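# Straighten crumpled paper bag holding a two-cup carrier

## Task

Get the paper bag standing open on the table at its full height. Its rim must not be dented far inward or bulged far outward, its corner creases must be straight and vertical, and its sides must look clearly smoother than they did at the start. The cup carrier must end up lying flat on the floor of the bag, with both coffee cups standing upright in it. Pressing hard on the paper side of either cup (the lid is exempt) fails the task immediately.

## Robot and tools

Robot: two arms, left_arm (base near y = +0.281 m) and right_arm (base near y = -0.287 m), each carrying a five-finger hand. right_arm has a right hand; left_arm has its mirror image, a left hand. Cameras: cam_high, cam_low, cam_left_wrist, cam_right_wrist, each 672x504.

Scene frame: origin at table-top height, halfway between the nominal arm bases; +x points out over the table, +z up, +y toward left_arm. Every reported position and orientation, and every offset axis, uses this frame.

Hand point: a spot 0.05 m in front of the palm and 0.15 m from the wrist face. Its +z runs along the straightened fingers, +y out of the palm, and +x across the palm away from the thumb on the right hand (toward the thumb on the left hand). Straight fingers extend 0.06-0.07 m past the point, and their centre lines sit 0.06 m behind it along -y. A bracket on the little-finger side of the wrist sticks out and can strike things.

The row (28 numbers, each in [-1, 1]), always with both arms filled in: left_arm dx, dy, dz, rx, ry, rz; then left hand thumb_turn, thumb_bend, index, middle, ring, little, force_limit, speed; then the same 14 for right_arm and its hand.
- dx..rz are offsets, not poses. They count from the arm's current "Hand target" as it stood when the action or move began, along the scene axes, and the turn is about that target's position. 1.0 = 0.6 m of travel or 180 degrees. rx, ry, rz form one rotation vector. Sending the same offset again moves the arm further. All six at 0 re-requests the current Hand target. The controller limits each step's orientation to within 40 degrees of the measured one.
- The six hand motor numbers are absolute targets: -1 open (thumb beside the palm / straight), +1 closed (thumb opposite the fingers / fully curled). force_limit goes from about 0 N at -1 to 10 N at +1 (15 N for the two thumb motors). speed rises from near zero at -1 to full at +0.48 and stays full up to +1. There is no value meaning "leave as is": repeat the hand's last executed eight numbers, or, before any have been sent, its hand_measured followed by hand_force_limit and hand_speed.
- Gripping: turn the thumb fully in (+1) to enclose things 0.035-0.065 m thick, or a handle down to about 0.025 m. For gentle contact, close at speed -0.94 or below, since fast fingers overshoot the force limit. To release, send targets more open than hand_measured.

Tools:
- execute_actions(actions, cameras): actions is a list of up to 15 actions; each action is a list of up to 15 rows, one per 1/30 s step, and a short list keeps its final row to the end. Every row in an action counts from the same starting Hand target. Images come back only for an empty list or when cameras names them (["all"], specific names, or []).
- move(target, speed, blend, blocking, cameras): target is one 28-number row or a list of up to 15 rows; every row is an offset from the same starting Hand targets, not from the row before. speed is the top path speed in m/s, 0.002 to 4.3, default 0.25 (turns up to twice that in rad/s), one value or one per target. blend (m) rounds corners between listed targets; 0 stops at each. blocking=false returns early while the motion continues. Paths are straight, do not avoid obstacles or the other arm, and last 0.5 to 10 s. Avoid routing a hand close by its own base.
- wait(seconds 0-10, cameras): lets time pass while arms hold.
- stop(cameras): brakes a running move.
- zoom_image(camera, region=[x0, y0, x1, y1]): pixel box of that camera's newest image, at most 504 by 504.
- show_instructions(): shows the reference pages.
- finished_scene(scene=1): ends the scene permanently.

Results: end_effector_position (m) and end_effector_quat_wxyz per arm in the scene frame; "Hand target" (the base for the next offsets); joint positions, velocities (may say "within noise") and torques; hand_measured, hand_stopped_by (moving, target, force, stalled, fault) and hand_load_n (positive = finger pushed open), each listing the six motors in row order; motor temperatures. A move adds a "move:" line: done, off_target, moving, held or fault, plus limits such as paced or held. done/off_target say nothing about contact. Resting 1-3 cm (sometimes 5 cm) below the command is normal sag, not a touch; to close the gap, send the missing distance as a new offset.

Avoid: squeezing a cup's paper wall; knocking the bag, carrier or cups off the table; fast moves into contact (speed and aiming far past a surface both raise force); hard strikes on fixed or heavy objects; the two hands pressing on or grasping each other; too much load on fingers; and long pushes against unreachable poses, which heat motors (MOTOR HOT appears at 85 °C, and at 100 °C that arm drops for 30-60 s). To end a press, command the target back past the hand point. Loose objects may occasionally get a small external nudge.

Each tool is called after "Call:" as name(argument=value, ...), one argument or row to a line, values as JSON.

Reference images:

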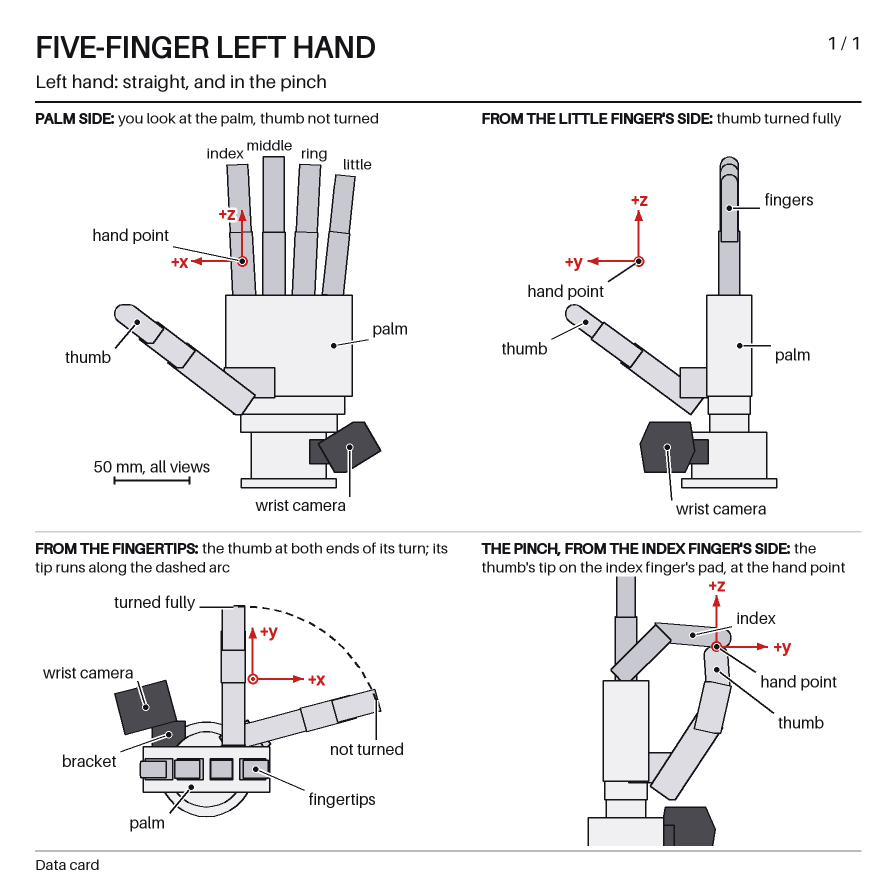

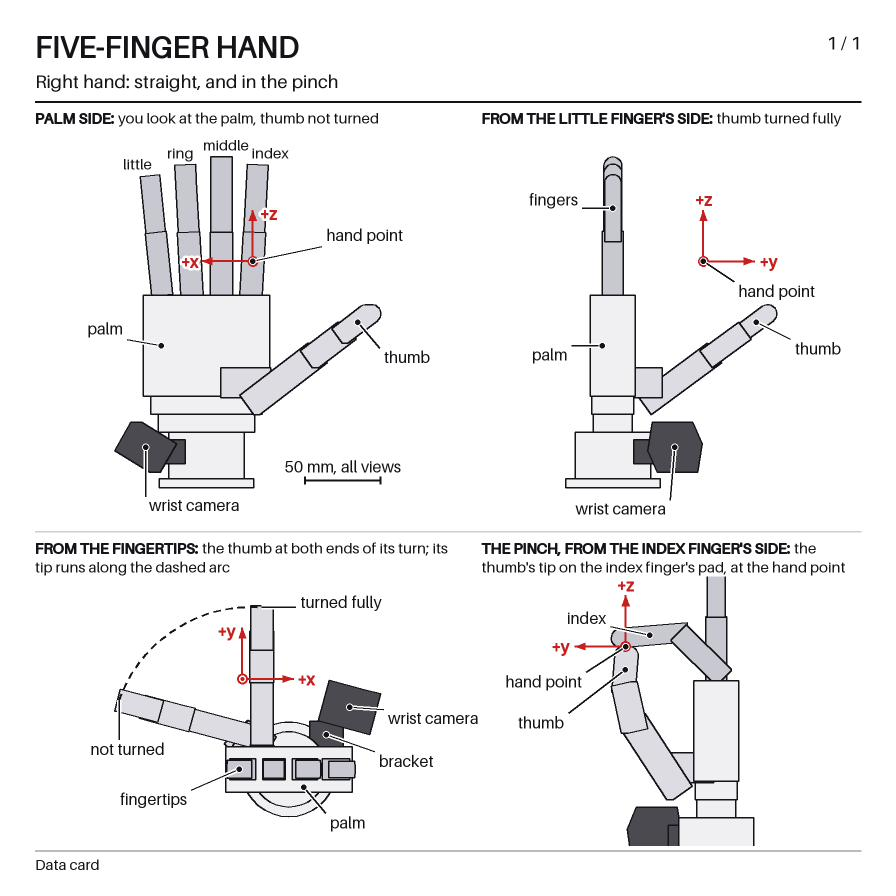

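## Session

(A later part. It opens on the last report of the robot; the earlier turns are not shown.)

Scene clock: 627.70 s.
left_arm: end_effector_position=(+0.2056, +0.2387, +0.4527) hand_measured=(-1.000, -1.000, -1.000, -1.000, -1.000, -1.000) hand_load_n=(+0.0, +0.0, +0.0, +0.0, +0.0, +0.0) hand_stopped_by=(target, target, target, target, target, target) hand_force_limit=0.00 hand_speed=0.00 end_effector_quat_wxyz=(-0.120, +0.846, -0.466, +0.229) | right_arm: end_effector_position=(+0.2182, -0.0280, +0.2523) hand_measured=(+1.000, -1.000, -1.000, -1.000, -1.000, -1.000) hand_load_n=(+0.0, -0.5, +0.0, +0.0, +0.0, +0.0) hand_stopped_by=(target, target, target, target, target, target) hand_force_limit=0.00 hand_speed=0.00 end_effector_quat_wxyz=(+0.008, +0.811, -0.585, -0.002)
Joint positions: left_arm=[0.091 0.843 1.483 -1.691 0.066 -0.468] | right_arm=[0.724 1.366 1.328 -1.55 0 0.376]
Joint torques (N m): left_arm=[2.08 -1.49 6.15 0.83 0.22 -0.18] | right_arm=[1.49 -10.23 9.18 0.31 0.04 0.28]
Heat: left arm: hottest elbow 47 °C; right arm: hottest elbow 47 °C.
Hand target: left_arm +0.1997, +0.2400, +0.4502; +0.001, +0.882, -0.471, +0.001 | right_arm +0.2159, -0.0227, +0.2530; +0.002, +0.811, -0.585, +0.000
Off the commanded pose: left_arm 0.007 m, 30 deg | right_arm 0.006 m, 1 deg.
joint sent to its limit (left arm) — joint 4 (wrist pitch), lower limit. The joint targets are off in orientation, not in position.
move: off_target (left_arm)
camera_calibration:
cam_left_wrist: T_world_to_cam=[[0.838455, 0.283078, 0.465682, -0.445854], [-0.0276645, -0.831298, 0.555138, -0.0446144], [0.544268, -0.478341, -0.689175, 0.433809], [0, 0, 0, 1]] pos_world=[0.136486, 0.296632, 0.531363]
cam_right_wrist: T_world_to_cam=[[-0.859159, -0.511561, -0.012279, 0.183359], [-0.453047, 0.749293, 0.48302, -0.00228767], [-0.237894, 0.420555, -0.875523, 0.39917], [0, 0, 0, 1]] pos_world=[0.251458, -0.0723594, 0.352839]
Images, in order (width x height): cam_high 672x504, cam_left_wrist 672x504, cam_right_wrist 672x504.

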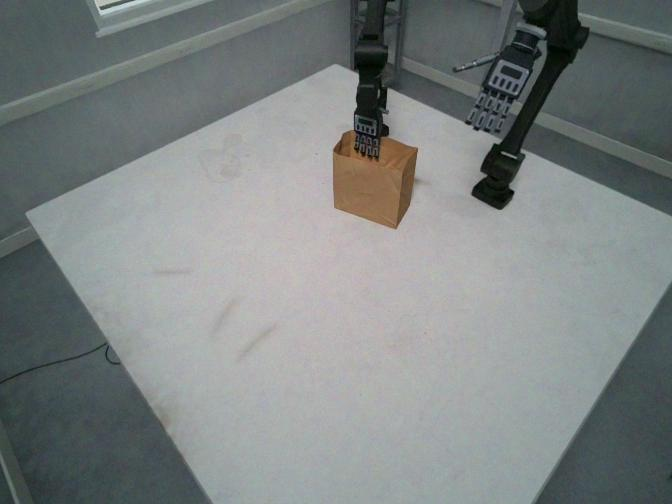

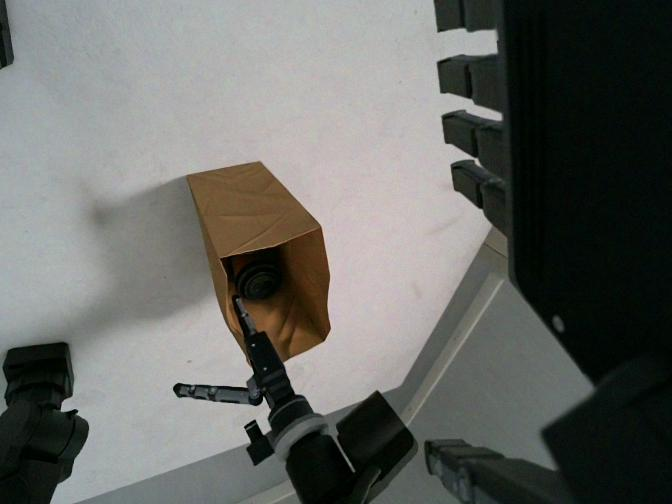

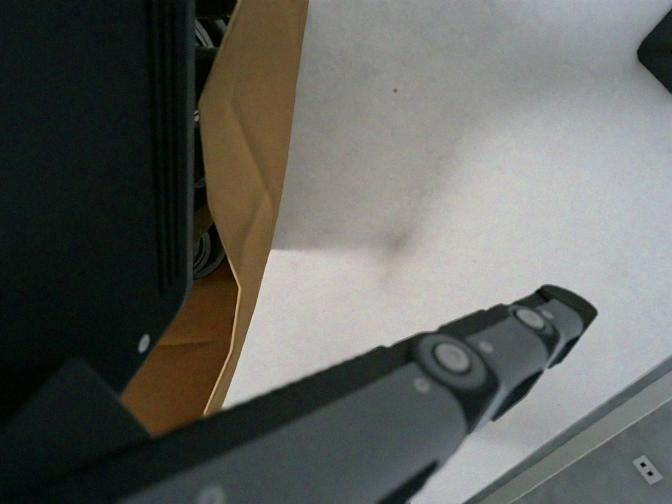

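Call:
move(
  target=[0,0,0,0,0,0,-1,-1,-1,-1,-1,-1,0,0,-0.055,-0.03,0,0,0,0,1,-1,-1,-1,-1,-1,0,0],
  cameras=["cam_high","cam_left_wrist","cam_right_wrist"],
  speed=0.06,
)

Call:
zoom_image(
  camera="cam_left_wrist",
  region=[170, 150, 400, 420],
)

Call:
zoom_image(
  camera="cam_high",
  region=[310, 100, 440, 240],
)

Scene clock: 632.37 s.
left_arm: end_effector_position=(+0.2056, +0.2387, +0.4527) hand_measured=(-1.000, -1.000, -1.000, -1.000, -1.000, -1.000) hand_load_n=(+0.0, +0.0, +0.0, +0.0, +0.0, +0.0) hand_stopped_by=(target, target, target, target, target, target) hand_force_limit=0.00 hand_speed=0.00 end_effector_quat_wxyz=(-0.120, +0.846, -0.466, +0.229) | right_arm: end_effector_position=(+0.1872, -0.0437, +0.2508) hand_measured=(+1.000, -1.000, -1.000, -1.000, -1.000, -1.000) hand_load_n=(+0.0, +0.0, +0.0, +0.0, +0.0, +0.0) hand_stopped_by=(target, target, target, target, target, target) hand_force_limit=0.00 hand_speed=0.00 end_effector_quat_wxyz=(+0.007, +0.811, -0.585, -0.002)
Joint positions: left_arm=[0.091 0.843 1.483 -1.691 0.066 -0.468] | right_arm=[0.746 1.276 1.241 -1.55 0 0.397]
Joint torques (N m): left_arm=[2.08 -1.49 6.15 0.83 0.22 -0.18] | right_arm=[1.73 -9.7 9.16 0.08 0.02 0.32]
Heat: left arm: hottest elbow 46 °C; right arm: hottest elbow 47 °C.
Hand target: left_arm +0.1997, +0.2400, +0.4502; +0.001, +0.882, -0.471, +0.001 | right_arm +0.1829, -0.0407, +0.2530; +0.002, +0.811, -0.585, +0.000
Off the commanded pose: left_arm 0.007 m, 30 deg | right_arm 0.006 m, 1 deg.
joint sent to its limit (left arm) — joint 4 (wrist pitch), lower limit. The joint targets are off in orientation, not in position.
move: off_target (left_arm)
camera_calibration:
cam_left_wrist: T_world_to_cam=[[0.838455, 0.283078, 0.465682, -0.445854], [-0.0276645, -0.831298, 0.555138, -0.0446144], [0.544268, -0.478341, -0.689175, 0.433809], [0, 0, 0, 1]] pos_world=[0.136486, 0.296632, 0.531363]
cam_right_wrist: T_world_to_cam=[[-0.858356, -0.512826, -0.0152841, 0.149243], [-0.45529, 0.747643, 0.483468, -0.0035464], [-0.236508, 0.421946, -0.875229, 0.396861], [0, 0, 0, 1]] pos_world=[0.22035, -0.0882666, 0.35134]
Images, in order (width x height): cam_high 672x504, cam_left_wrist 672x504, cam_right_wrist 672x504.

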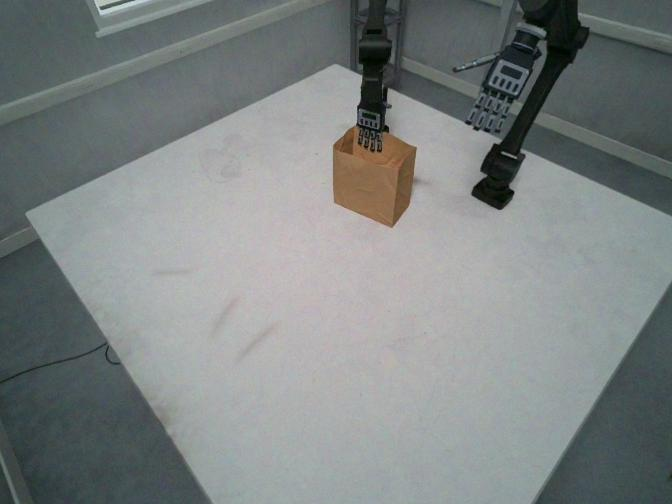

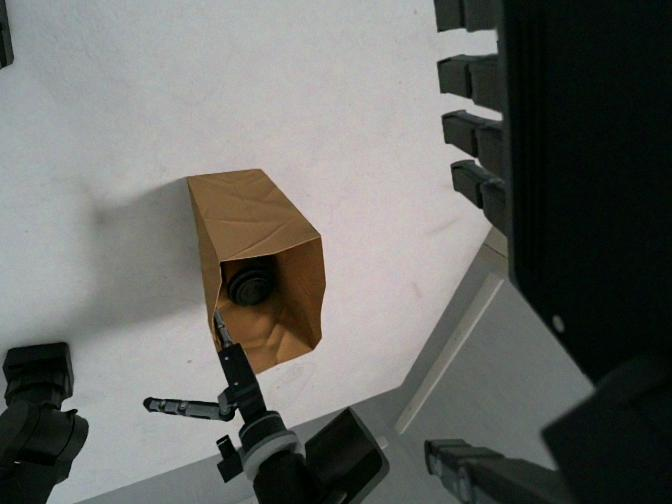

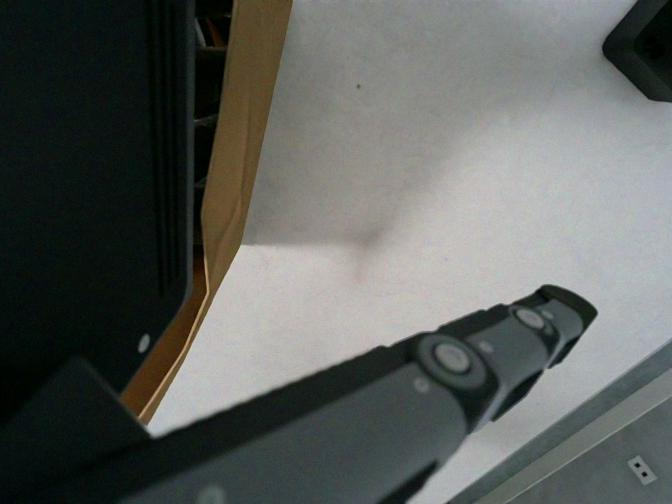

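Scaled by 1.867 from the camera's 672x504 image, which has a finer 960x720 frame.

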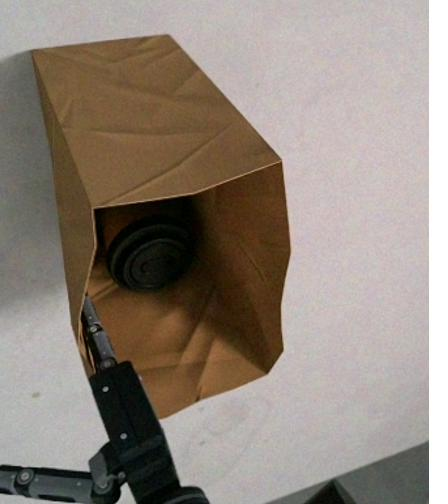

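Scaled by 3.600 from the camera's 672x504 image, which has a finer 960x720 frame.

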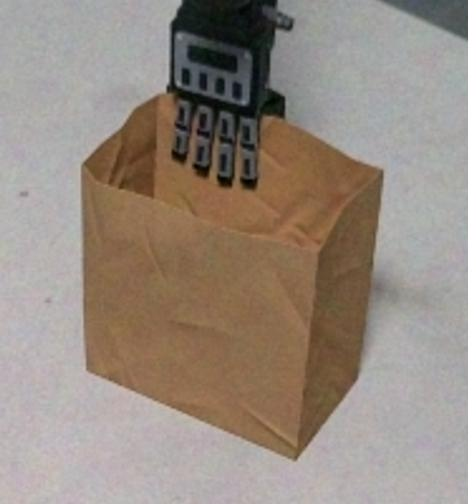

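Call:
move(
  target=[
    [0,0,0,0,0,0,-1,-1,-1,-1,-1,-1,0,0,-0.015,-0.005,0,0,0,0,1,-1,-1,-1,-1,-1,0,0],
    [0,0,0,0,0,0,-1,-1,-1,-1,-1,-1,0,0,0.07,0.02,0,0,0,0,1,-1,-1,-1,-1,-1,0,0],
    [0,0,0,0,0,0,-1,-1,-1,-1,-1,-1,0,0,0.07,0.02,0.22,0,0,0,1,-1,-1,-1,-1,-1,0,0],
  ],
  cameras=["all"],
  speed=0.12,
)

Call:
zoom_image(
  camera="cam_left_wrist",
  region=[170, 150, 400, 420],
)

Call:
zoom_image(
  camera="cam_high",
  region=[310, 100, 440, 240],
)

Scene clock: 641.43 s.
left_arm: end_effector_position=(+0.2056, +0.2387, +0.4527) hand_measured=(-1.000, -1.000, -1.000, -1.000, -1.000, -1.000) hand_load_n=(+0.0, +0.0, +0.0, +0.0, +0.0, +0.0) hand_stopped_by=(target, target, target, target, target, target) hand_force_limit=0.00 hand_speed=0.00 end_effector_quat_wxyz=(-0.120, +0.846, -0.466, +0.229) | right_arm: end_effector_position=(+0.2165, -0.0282, +0.3664) hand_measured=(+1.000, -1.000, -1.000, -1.000, -1.000, -1.000) hand_load_n=(+0.0, +0.0, +0.0, +0.0, +0.0, +0.0) hand_stopped_by=(target, target, target, target, target, target) hand_force_limit=0.00 hand_speed=0.00 end_effector_quat_wxyz=(-0.082, +0.808, -0.584, +0.007)
Joint positions: left_arm=[0.091 0.843 1.483 -1.691 0.066 -0.468] | right_arm=[0.712 1.274 1.554 -1.688 -0.028 0.368]
Joint torques (N m): left_arm=[2.14 -1.49 6.13 0.81 0.22 -0.18] | right_arm=[-0.85 -9.64 13.71 -0.17 -0.11 -0.03]
Heat: left arm: hottest elbow 45 °C; right arm: hottest elbow 47 °C.
Hand target: left_arm +0.1997, +0.2400, +0.4502; +0.001, +0.882, -0.471, +0.001 | right_arm +0.2249, -0.0287, +0.3851; +0.001, +0.811, -0.585, +0.000
Off the commanded pose: left_arm 0.007 m, 30 deg | right_arm 0.020 m, 10 deg.
joint sent to its limit (left arm) — joint 4 (wrist pitch), lower limit. The joint targets are off in orientation, not in position.
joint sent to its limit (right arm) — joint 4 (wrist pitch), lower limit. The joint targets are off in orientation, not in position.
move: off_target (left_arm, right_arm)
camera_calibration:
cam_left_wrist: T_world_to_cam=[[0.838455, 0.283078, 0.465682, -0.445854], [-0.0276645, -0.831298, 0.555138, -0.0446144], [0.544268, -0.478341, -0.689175, 0.433809], [0, 0, 0, 1]] pos_world=[0.136486, 0.296632, 0.531363]
cam_right_wrist: T_world_to_cam=[[-0.84798, -0.497121, -0.183851, 0.243952], [-0.512852, 0.681966, 0.521446, -0.0610566], [-0.133841, 0.536464, -0.833243, 0.464004], [0, 0, 0, 1]] pos_world=[0.237656, -0.0860092, 0.463316]

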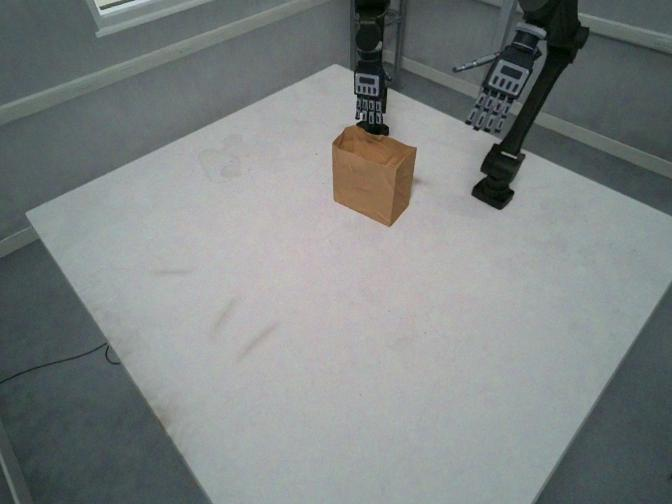

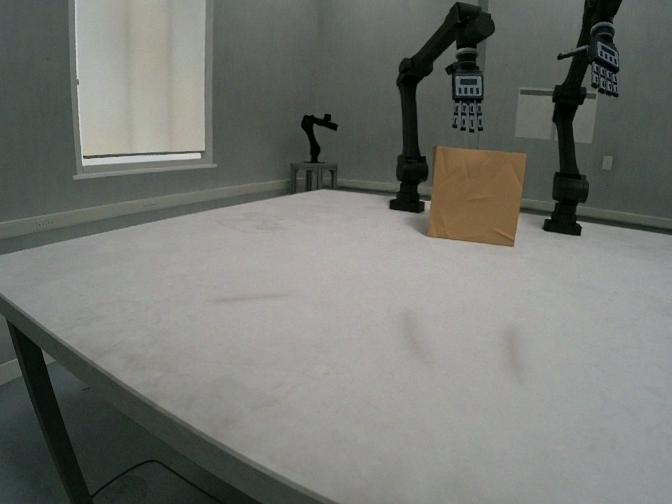

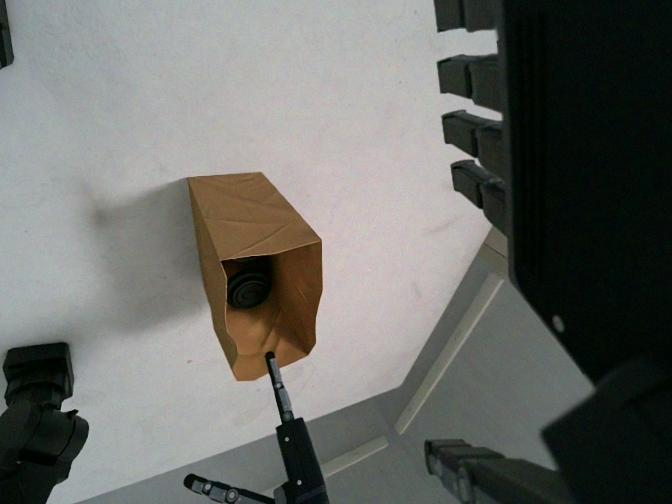

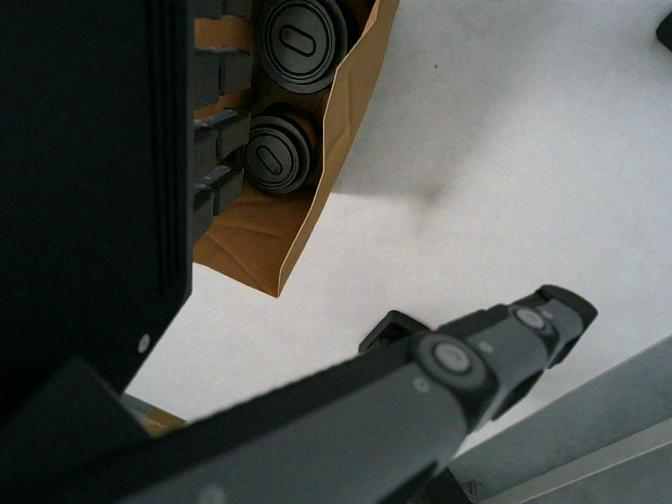

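Scaled by 1.867 from the camera's 672x504 image, which has a finer 960x720 frame.

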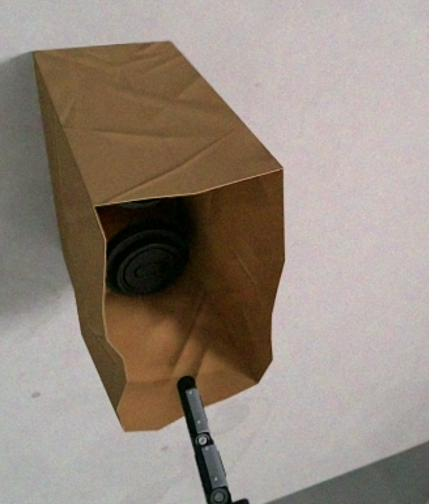

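Scaled by 3.600 from the camera's 672x504 image, which has a finer 960x720 frame.

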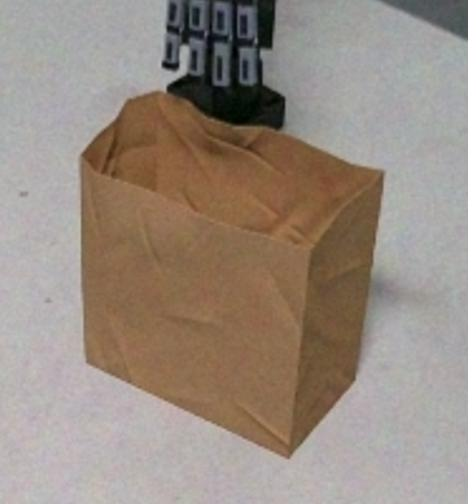

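Call:
move(
  target=[
    [0,0,0,0,0,0,-1,-1,-1,-1,-1,-1,0,0,0.05,-0.1,0.06,0.05,0,0,-1,-1,-1,-1,-1,-1,0,0],
    [0.147,-0.412,0.03,0.130,-0.199,-0.814,-1,-1,-1,-1,-1,-1,0,0,0.42,-0.44,-0.05,0.179,-0.0138,0.003,-1,-1,-1,-1,-1,-1,0,0],
  ],
  cameras=["all"],
  speed=0.25,
)

Call:
zoom_image(
  camera="cam_left_wrist",
  region=[180, 100, 430, 410],
)

Call:
zoom_image(
  camera="cam_right_wrist",
  region=[280, 130, 500, 430],
)

Call:
zoom_image(
  camera="cam_low",
  region=[420, 120, 580, 260],
)

Scene clock: 667.07 s.
left_arm: end_effector_position=(+0.2857, +0.0008, +0.4529) hand_measured=(-1.000, -1.000, -1.000, -1.000, -1.000, -1.000) hand_load_n=(+0.0, +0.0, +0.0, +0.0, +0.0, +0.0) hand_stopped_by=(target, target, target, target, target, target) hand_force_limit=0.00 hand_speed=0.00 end_effector_quat_wxyz=(+0.230, +0.223, +0.939, -0.123) | right_arm: end_effector_position=(+0.4678, -0.2837, +0.3404) hand_measured=(-1.000, -1.000, -1.000, -1.000, -1.000, -1.000) hand_load_n=(-0.5, +0.0, +0.0, +0.0, +0.0, +0.0) hand_stopped_by=(target, target, target, target, target, target) hand_force_limit=0.00 hand_speed=0.00 end_effector_quat_wxyz=(-0.266, +0.763, -0.581, -0.095)
Joint positions: left_arm=[-0.896 1.306 1.793 -1.534 -0.074 1.184] | right_arm=[-0.185 1.724 1.903 -1.689 -0.57 -0.464]
Joint torques (N m): left_arm=[0.38 -8.29 12.29 0.81 0.08 -0.02] | right_arm=[-0.67 -14.62 14.16 -0.4 -0.53 -0.01]
Heat: left arm: hottest elbow 45 °C; right arm: hottest elbow 47 °C.
Hand target: left_arm +0.2879, -0.0071, +0.4683; +0.238, +0.230, +0.934, -0.131 | right_arm +0.4769, -0.2927, +0.3549; -0.236, +0.782, -0.558, -0.145
Off the commanded pose: left_arm 0.017 m, 2 deg | right_arm 0.019 m, 7 deg.
joint sent to its limit (right arm) — joint 4 (wrist pitch), lower limit. The joint targets are off in orientation, not in position.
move: off_target (left_arm, right_arm)
camera_calibration:
cam_left_wrist: T_world_to_cam=[[-0.67235, -0.739918, -0.0215958, 0.207453], [-0.739663, 0.672691, -0.0196069, 0.222265], [0.0290348, 0.0027909, -0.999575, 0.563875], [0, 0, 0, 1]] pos_world=[0.28751, 0.0024082, 0.572473]
cam_right_wrist: T_world_to_cam=[[-0.845155, -0.343025, -0.409934, 0.44468], [-0.52875, 0.424132, 0.735211, 0.117229], [-0.0783302, 0.838121, -0.539832, 0.572803], [0, 0, 0, 1]] pos_world=[0.482676, -0.377262, 0.405319]

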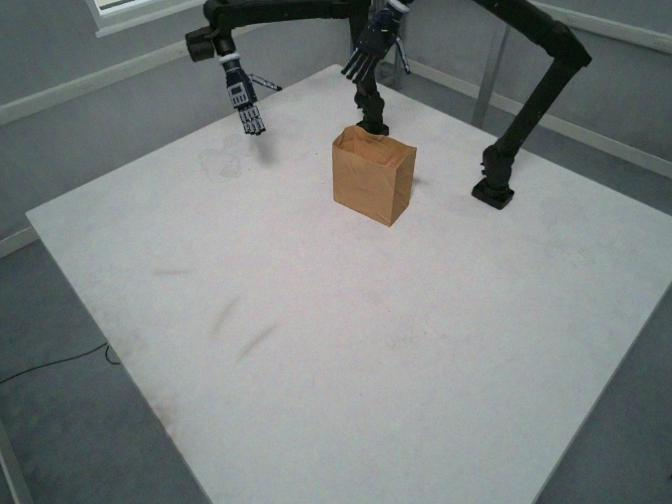

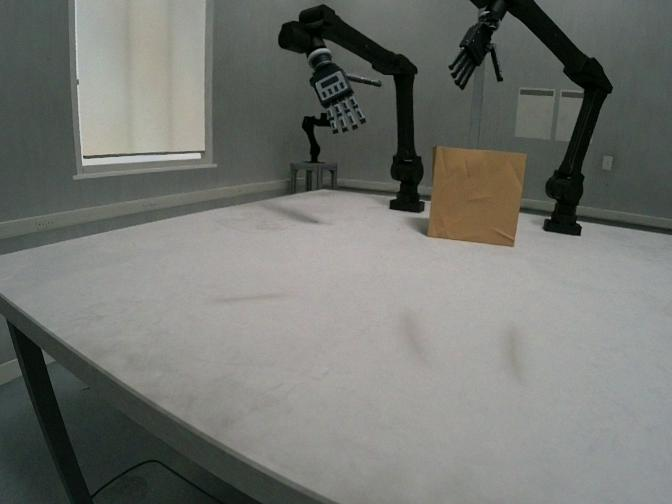

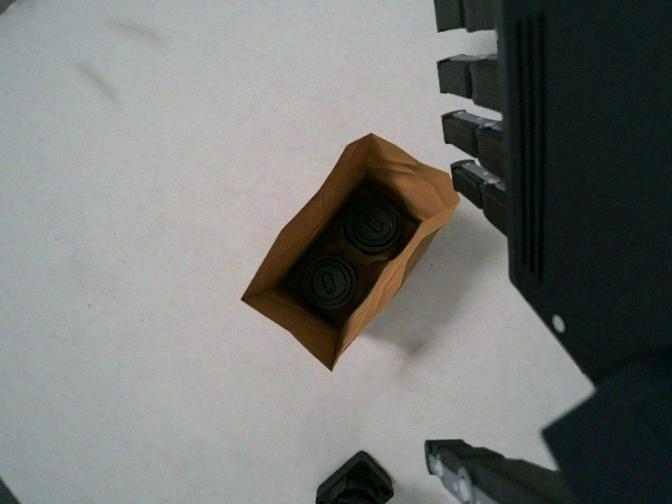

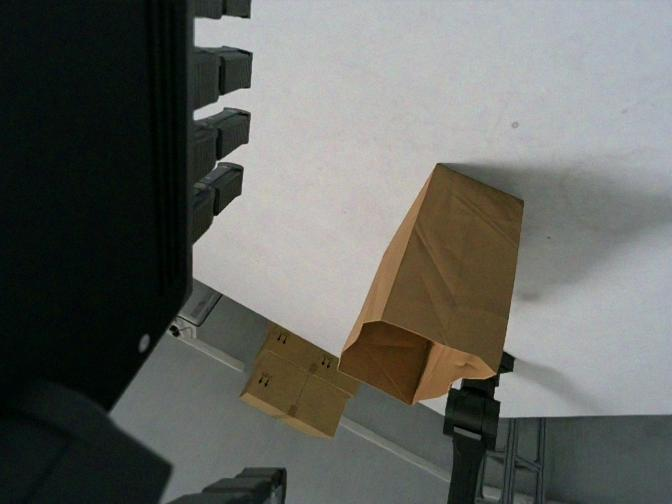

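Scaled by 1.626 from the camera's 672x504 image, which has a finer 960x720 frame.

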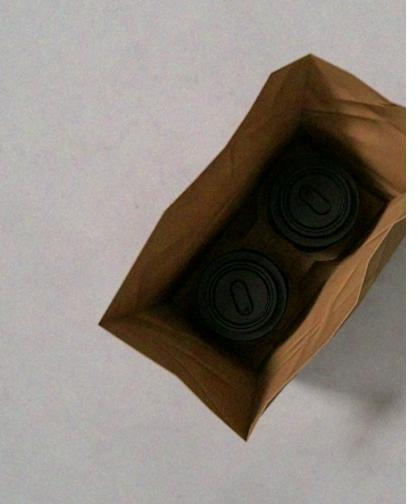

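Scaled by 1.680 from the camera's 672x504 image, which has a finer 960x720 frame.

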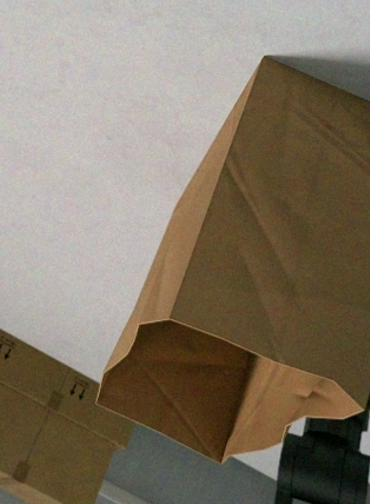

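Scaled by 3.150 from the camera's 672x504 image, which has a finer 960x720 frame.

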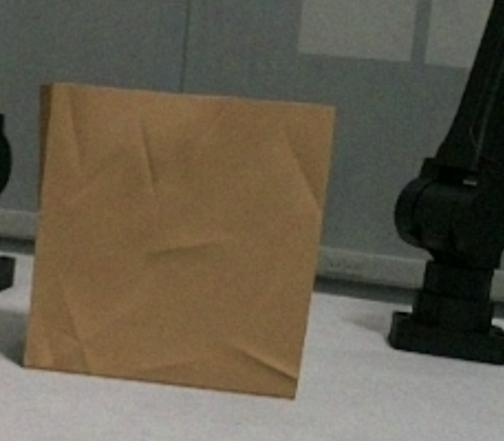

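Call:
zoom_image(
  camera="cam_left_wrist",
  region=[230, 120, 480, 380],
)

Call:
zoom_image(
  camera="cam_right_wrist",
  region=[330, 150, 540, 410],
)

Scaled by 1.938 from the camera's 672x504 image, which has a finer 960x720 frame.

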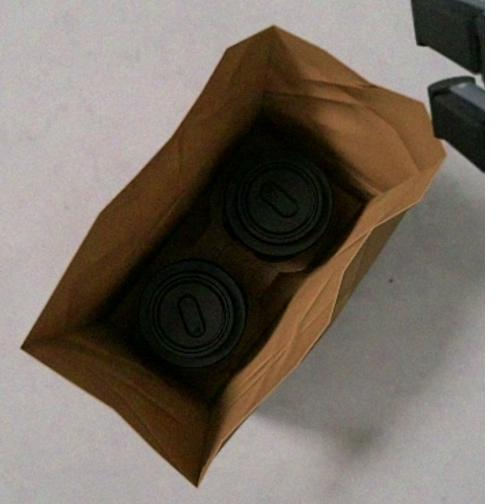

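Scaled by 1.938 from the camera's 672x504 image, which has a finer 960x720 frame.

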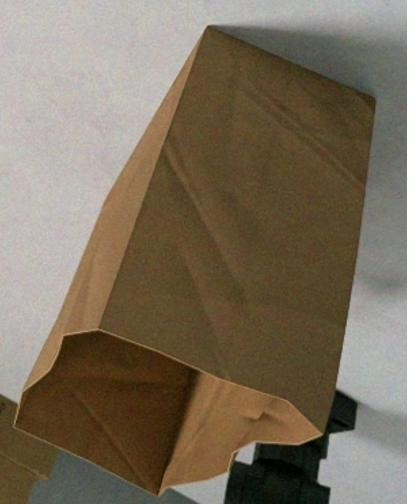

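Call:
move(
  target=[
    [-0.147,0.412,-0.03,-0.130,0.199,0.814,-1,-1,-1,-1,-1,-1,0,0,-0.05,0.1,0.1,-0.03,0.04,-0.13,1,0.8,1,1,1,-1,0,0],
    [-0.147,0.412,-0.03,-0.130,0.199,0.814,-1,-1,-1,-1,-1,-1,0,0,-0.195,0.458,0.058,-0.121,0.162,-0.533,1,0.8,1,1,1,-1,0,0],
  ],
  cameras=["all"],
  speed=0.25,
)

Scene clock: 713.03 s.
left_arm: end_effector_position=(+0.2058, +0.2388, +0.4530) hand_measured=(-1.000, -1.000, -1.000, -1.000, -1.000, -1.000) hand_load_n=(+0.0, +0.0, +0.0, +0.0, +0.0, +0.0) hand_stopped_by=(target, target, target, target, target, target) hand_force_limit=0.00 hand_speed=0.00 end_effector_quat_wxyz=(-0.121, +0.846, -0.466, +0.229) | right_arm: end_effector_position=(+0.3676, -0.0195, +0.3849) hand_measured=(+0.210, -0.116, +0.644, +1.000, +1.000, -1.000) hand_load_n=(+28.0, +21.0, +3.0, +0.0, +0.0, -0.5) hand_stopped_by=(force, force, force, target, target, target) hand_force_limit=0.00 hand_speed=0.00 end_effector_quat_wxyz=(+0.073, -0.089, +0.993, +0.039)
Joint positions: left_arm=[0.091 0.844 1.484 -1.691 0.066 -0.469] | right_arm=[0.534 1.347 1.631 -1.689 -0.013 1.9]
Joint torques (N m): left_arm=[2.14 -1.49 6.09 0.83 0.23 -0.18] | right_arm=[1.32 -11.22 9.36 -0.1 -0.13 0.28]
Motor temperatures (°C): left_arm=[31 33 47 32 30 29] | right_arm=[33 36 50 35 31 33]
Heat: left arm: hottest elbow 47 °C; right arm: hottest elbow 50 °C.
Hand target: left_arm +0.1997, +0.2401, +0.4502; +0.001, +0.882, -0.471, +0.001 | right_arm +0.3599, -0.0179, +0.3897; +0.000, -0.089, +0.996, -0.001
Off the commanded pose: left_arm 0.007 m, 30 deg | right_arm 0.009 m, 10 deg.
joint sent to its limit (left arm) — joint 4 (wrist pitch), lower limit. The joint targets are off in orientation, not in position.
joint sent to its limit (right arm) — joint 4 (wrist pitch), lower limit. The joint targets are off in orientation, not in position.
move: off_target (left_arm, right_arm)
camera_calibration:
cam_left_wrist: T_world_to_cam=[[0.838145, 0.283504, 0.465982, -0.446271], [-0.0273551, -0.831387, 0.55502, -0.0446772], [0.544761, -0.477934, -0.689068, 0.433647], [0, 0, 0, 1]] pos_world=[0.136583, 0.29663, 0.531563]
cam_right_wrist: T_world_to_cam=[[-0.383374, 0.92359, 0.00236956, 0.165172], [0.724435, 0.299113, 0.621068, -0.499749], [0.572904, 0.239818, -0.783753, 0.210285], [0, 0, 0, 1]] pos_world=[0.304885, -0.0534995, 0.474799]

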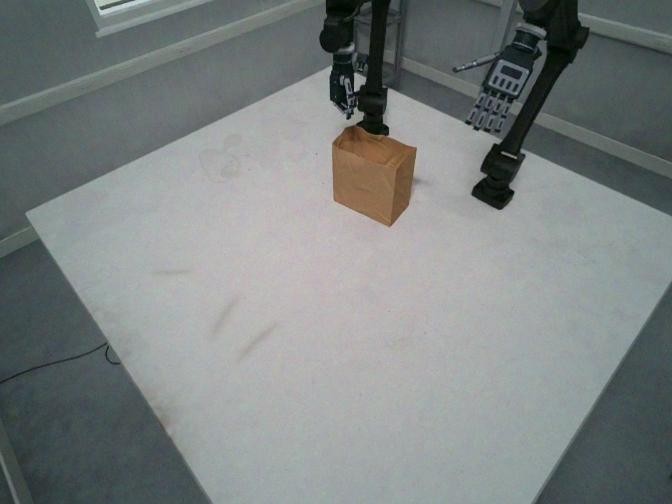

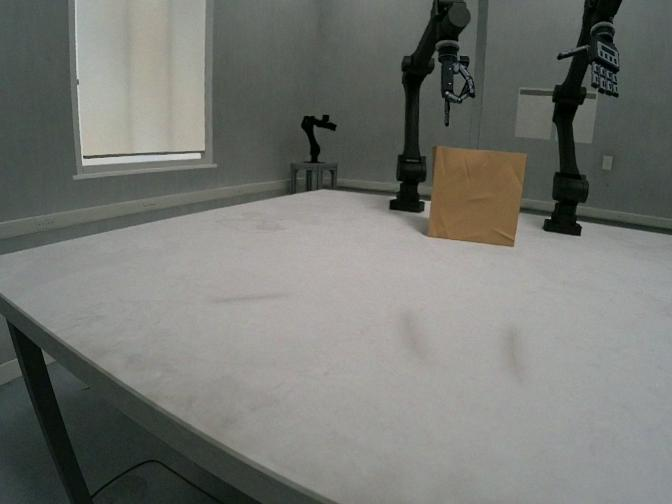

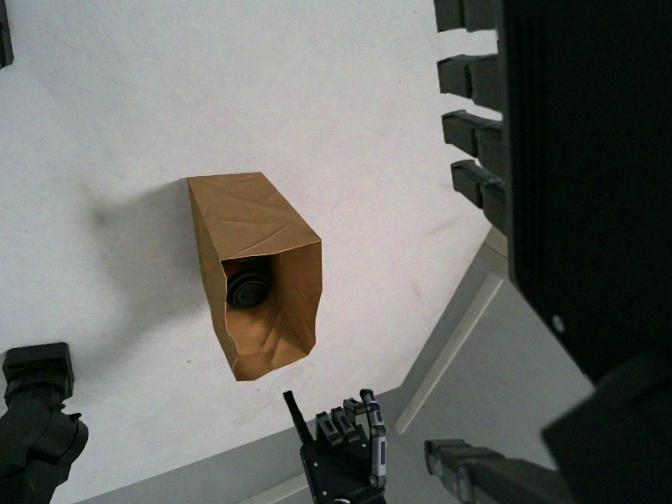

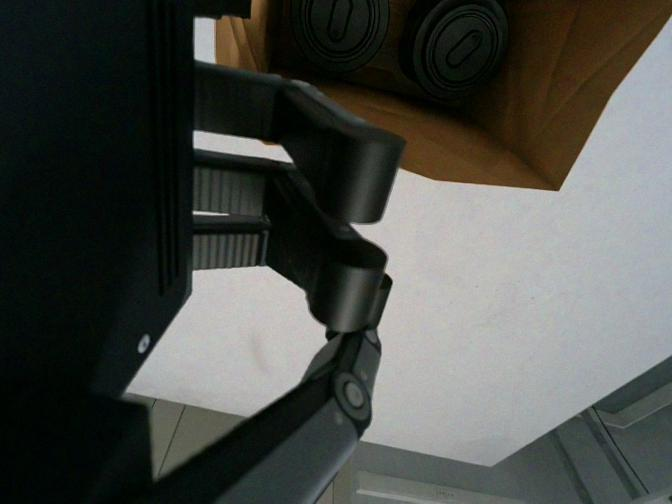

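Call:
move(
  target=[
    [0,0,0,0,0,0,-1,-1,-1,-1,-1,-1,0,0,0,0,0.01,0,0,0,0.2,-1,-1,1,1,-1,0,0],
    [0,0,0,0,0,0,-1,-1,-1,-1,-1,-1,0,0,0,0,0.01,0,0,0,1,-1,-1,1,1,-1,0,0],
    [0,0,0,0,0,0,-1,-1,-1,-1,-1,-1,0,0,0,0,0.01,0,0,0,1,-1,1,1,1,-1,0,0],
  ],
  cameras=["cam_right_wrist"],
  speed=0.25,
)

Scene clock: 722.60 s.
left_arm: end_effector_position=(+0.2058, +0.2388, +0.4530) hand_measured=(-1.000, -1.000, -1.000, -1.000, -1.000, -1.000) hand_load_n=(+0.0, +0.0, +0.0, +0.0, +0.0, +0.0) hand_stopped_by=(target, target, target, target, target, target) hand_force_limit=0.00 hand_speed=0.00 end_effector_quat_wxyz=(-0.121, +0.846, -0.466, +0.229) | right_arm: end_effector_position=(+0.3664, -0.0199, +0.3875) hand_measured=(+1.000, -1.000, +1.000, +1.000, +1.000, -1.000) hand_load_n=(+0.0, -0.5, +0.0, +0.0, +0.0, +0.0) hand_stopped_by=(target, target, target, target, target, target) hand_force_limit=0.00 hand_speed=0.00 end_effector_quat_wxyz=(+0.075, -0.088, +0.992, +0.042)
Joint positions: left_arm=[0.091 0.844 1.484 -1.691 0.066 -0.469] | right_arm=[0.534 1.342 1.631 -1.689 -0.015 1.903]
Joint torques (N m): left_arm=[2.14 -1.49 6.09 0.81 0.23 -0.18] | right_arm=[1.14 -10.87 9.98 -0.12 -0.13 0.27]
Heat: left arm: hottest elbow 46 °C; right arm: hottest elbow 48 °C.
Hand target: left_arm +0.1997, +0.2401, +0.4502; +0.001, +0.882, -0.471, +0.001 | right_arm +0.3598, -0.0178, +0.3957; +0.000, -0.089, +0.996, -0.001
Off the commanded pose: left_arm 0.007 m, 30 deg | right_arm 0.011 m, 10 deg.
joint sent to its limit (left arm) — joint 4 (wrist pitch), lower limit. The joint targets are off in orientation, not in position.
joint sent to its limit (right arm) — joint 4 (wrist pitch), lower limit. The joint targets are off in orientation, not in position.
move: off_target (left_arm, right_arm); target 2's new numbers were sent with right_arm's hand 0.011 m and 10 deg from that target; target 3's new numbers were sent with right_arm's hand 0.011 m and 10 deg from that target
camera_calibration:
cam_right_wrist: T_world_to_cam=[[-0.380992, 0.92456, 0.00576657, 0.162828], [0.72293, 0.294004, 0.625247, -0.501576], [0.576383, 0.242383, -0.780406, 0.210569], [0, 0, 0, 1]] pos_world=[0.303273, -0.0541173, 0.476999]
Images, in order (width x height): cam_right_wrist 672x504.

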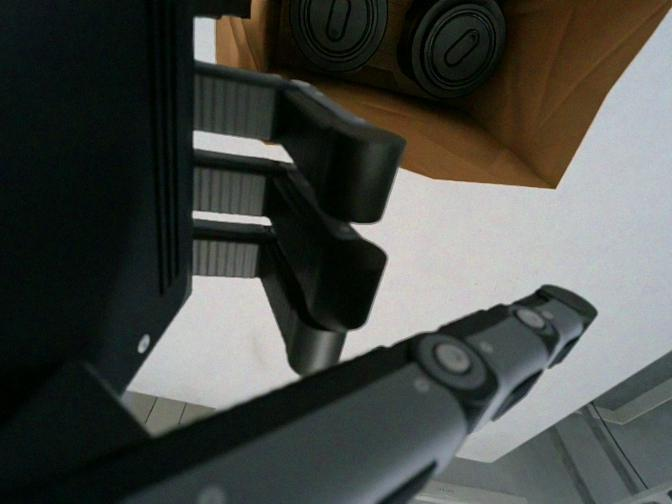

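Call:
move(
  target=[
    [0,0,0,0,0,0,-1,-1,-1,-1,-1,-1,0,0,-0.011,0.075,0,0,0,0,1,-1,1,1,1,-1,0,0],
    [0,0,0,0,0,0,-1,-1,-1,-1,-1,-1,0,0,-0.011,0.075,-0.14,0,0,0,1,-1,1,1,1,-1,0,0],
  ],
  cameras=["cam_high","cam_left_wrist","cam_right_wrist"],
  speed=0.2,
)

Call:
zoom_image(
  camera="cam_left_wrist",
  region=[170, 150, 400, 420],
)

Scene clock: 730.23 s.
left_arm: end_effector_position=(+0.2058, +0.2388, +0.4530) hand_measured=(-1.000, -1.000, -1.000, -1.000, -1.000, -1.000) hand_load_n=(+0.0, +0.0, +0.0, +0.0, +0.0, +0.0) hand_stopped_by=(target, target, target, target, target, target) hand_force_limit=0.00 hand_speed=0.00 end_effector_quat_wxyz=(-0.121, +0.846, -0.466, +0.229) | right_arm: end_effector_position=(+0.3581, +0.0226, +0.3084) hand_measured=(+1.000, -1.000, +1.000, +1.000, +1.000, -1.000) hand_load_n=(+0.0, +0.0, +0.0, +0.0, +0.0, +0.0) hand_stopped_by=(target, target, target, target, target, target) hand_force_limit=0.00 hand_speed=0.00 end_effector_quat_wxyz=(-0.002, -0.088, +0.996, -0.001)
Joint positions: left_arm=[0.091 0.844 1.484 -1.691 0.066 -0.469] | right_arm=[0.637 1.467 1.581 -1.689 0 2.005]
Joint torques (N m): left_arm=[2.14 -1.49 6.09 0.81 0.22 -0.18] | right_arm=[1.61 -11.99 9.69 -0.21 -0.01 0.24]
Heat: left arm: hottest elbow 46 °C; right arm: hottest elbow 47 °C.
Hand target: left_arm +0.1997, +0.2401, +0.4502; +0.001, +0.882, -0.471, +0.001 | right_arm +0.3534, +0.0270, +0.3117; +0.000, -0.088, +0.996, -0.001
Off the commanded pose: left_arm 0.007 m, 30 deg | right_arm 0.007 m, 0 deg.
joint sent to its limit (left arm) — joint 4 (wrist pitch), lower limit. The joint targets are off in orientation, not in position.
move: off_target (left_arm)
camera_calibration:
cam_left_wrist: T_world_to_cam=[[0.838145, 0.283504, 0.465982, -0.446271], [-0.0273551, -0.831387, 0.55502, -0.0446772], [0.544761, -0.477934, -0.689068, 0.433647], [0, 0, 0, 1]] pos_world=[0.136583, 0.29663, 0.531563]
cam_right_wrist: T_world_to_cam=[[-0.382257, 0.923567, -0.0300516, 0.132429], [0.803862, 0.348399, 0.482105, -0.444607], [0.455726, 0.16013, -0.875598, 0.217807], [0, 0, 0, 1]] pos_world=[0.308764, -0.00228402, 0.409038]
Images, in order (width x height): cam_high 672x504, cam_left_wrist 672x504, cam_right_wrist 672x504.

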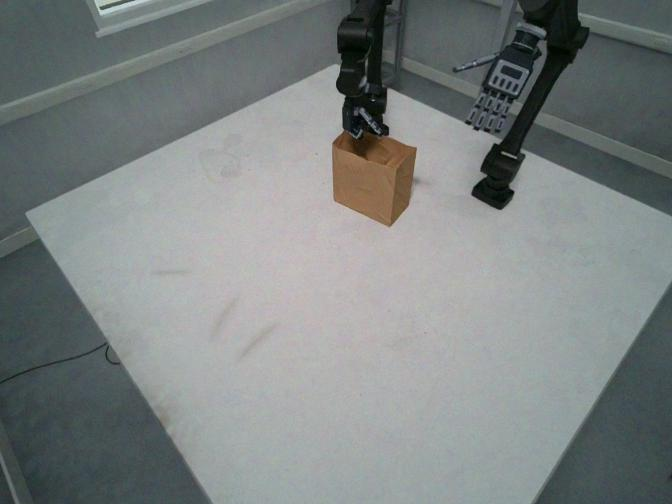

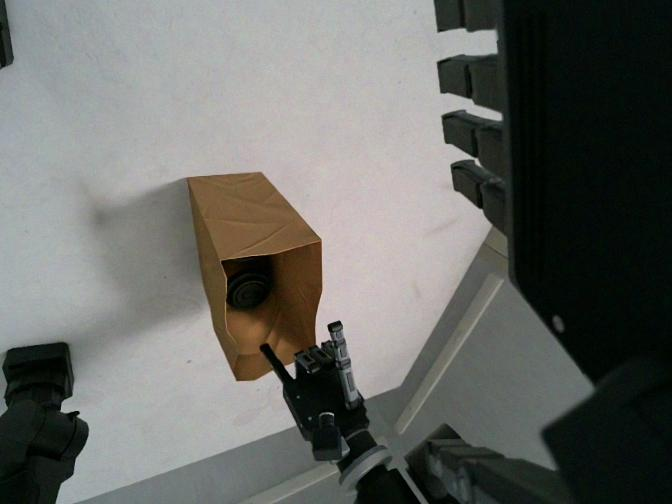

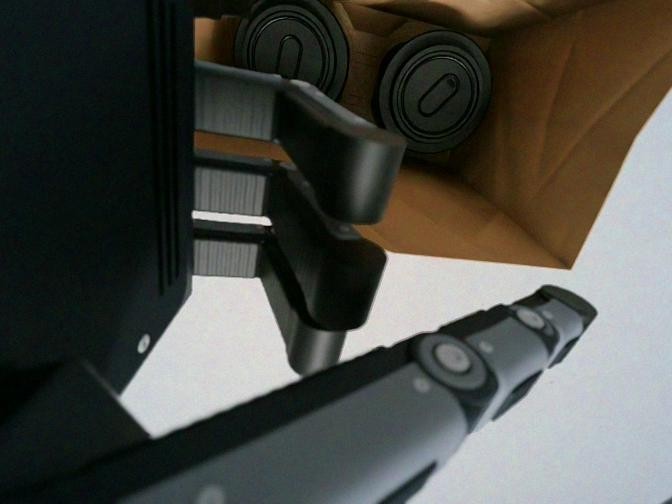

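Scaled by 1.867 from the camera's 672x504 image, which has a finer 960x720 frame.

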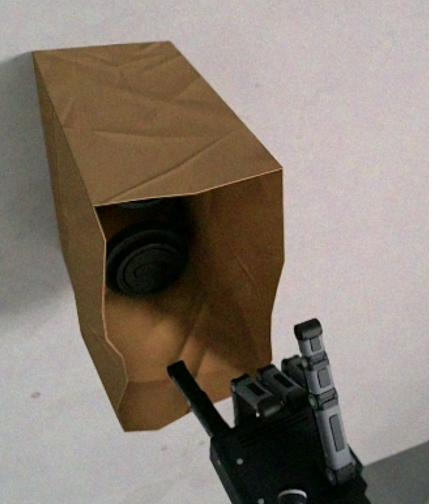

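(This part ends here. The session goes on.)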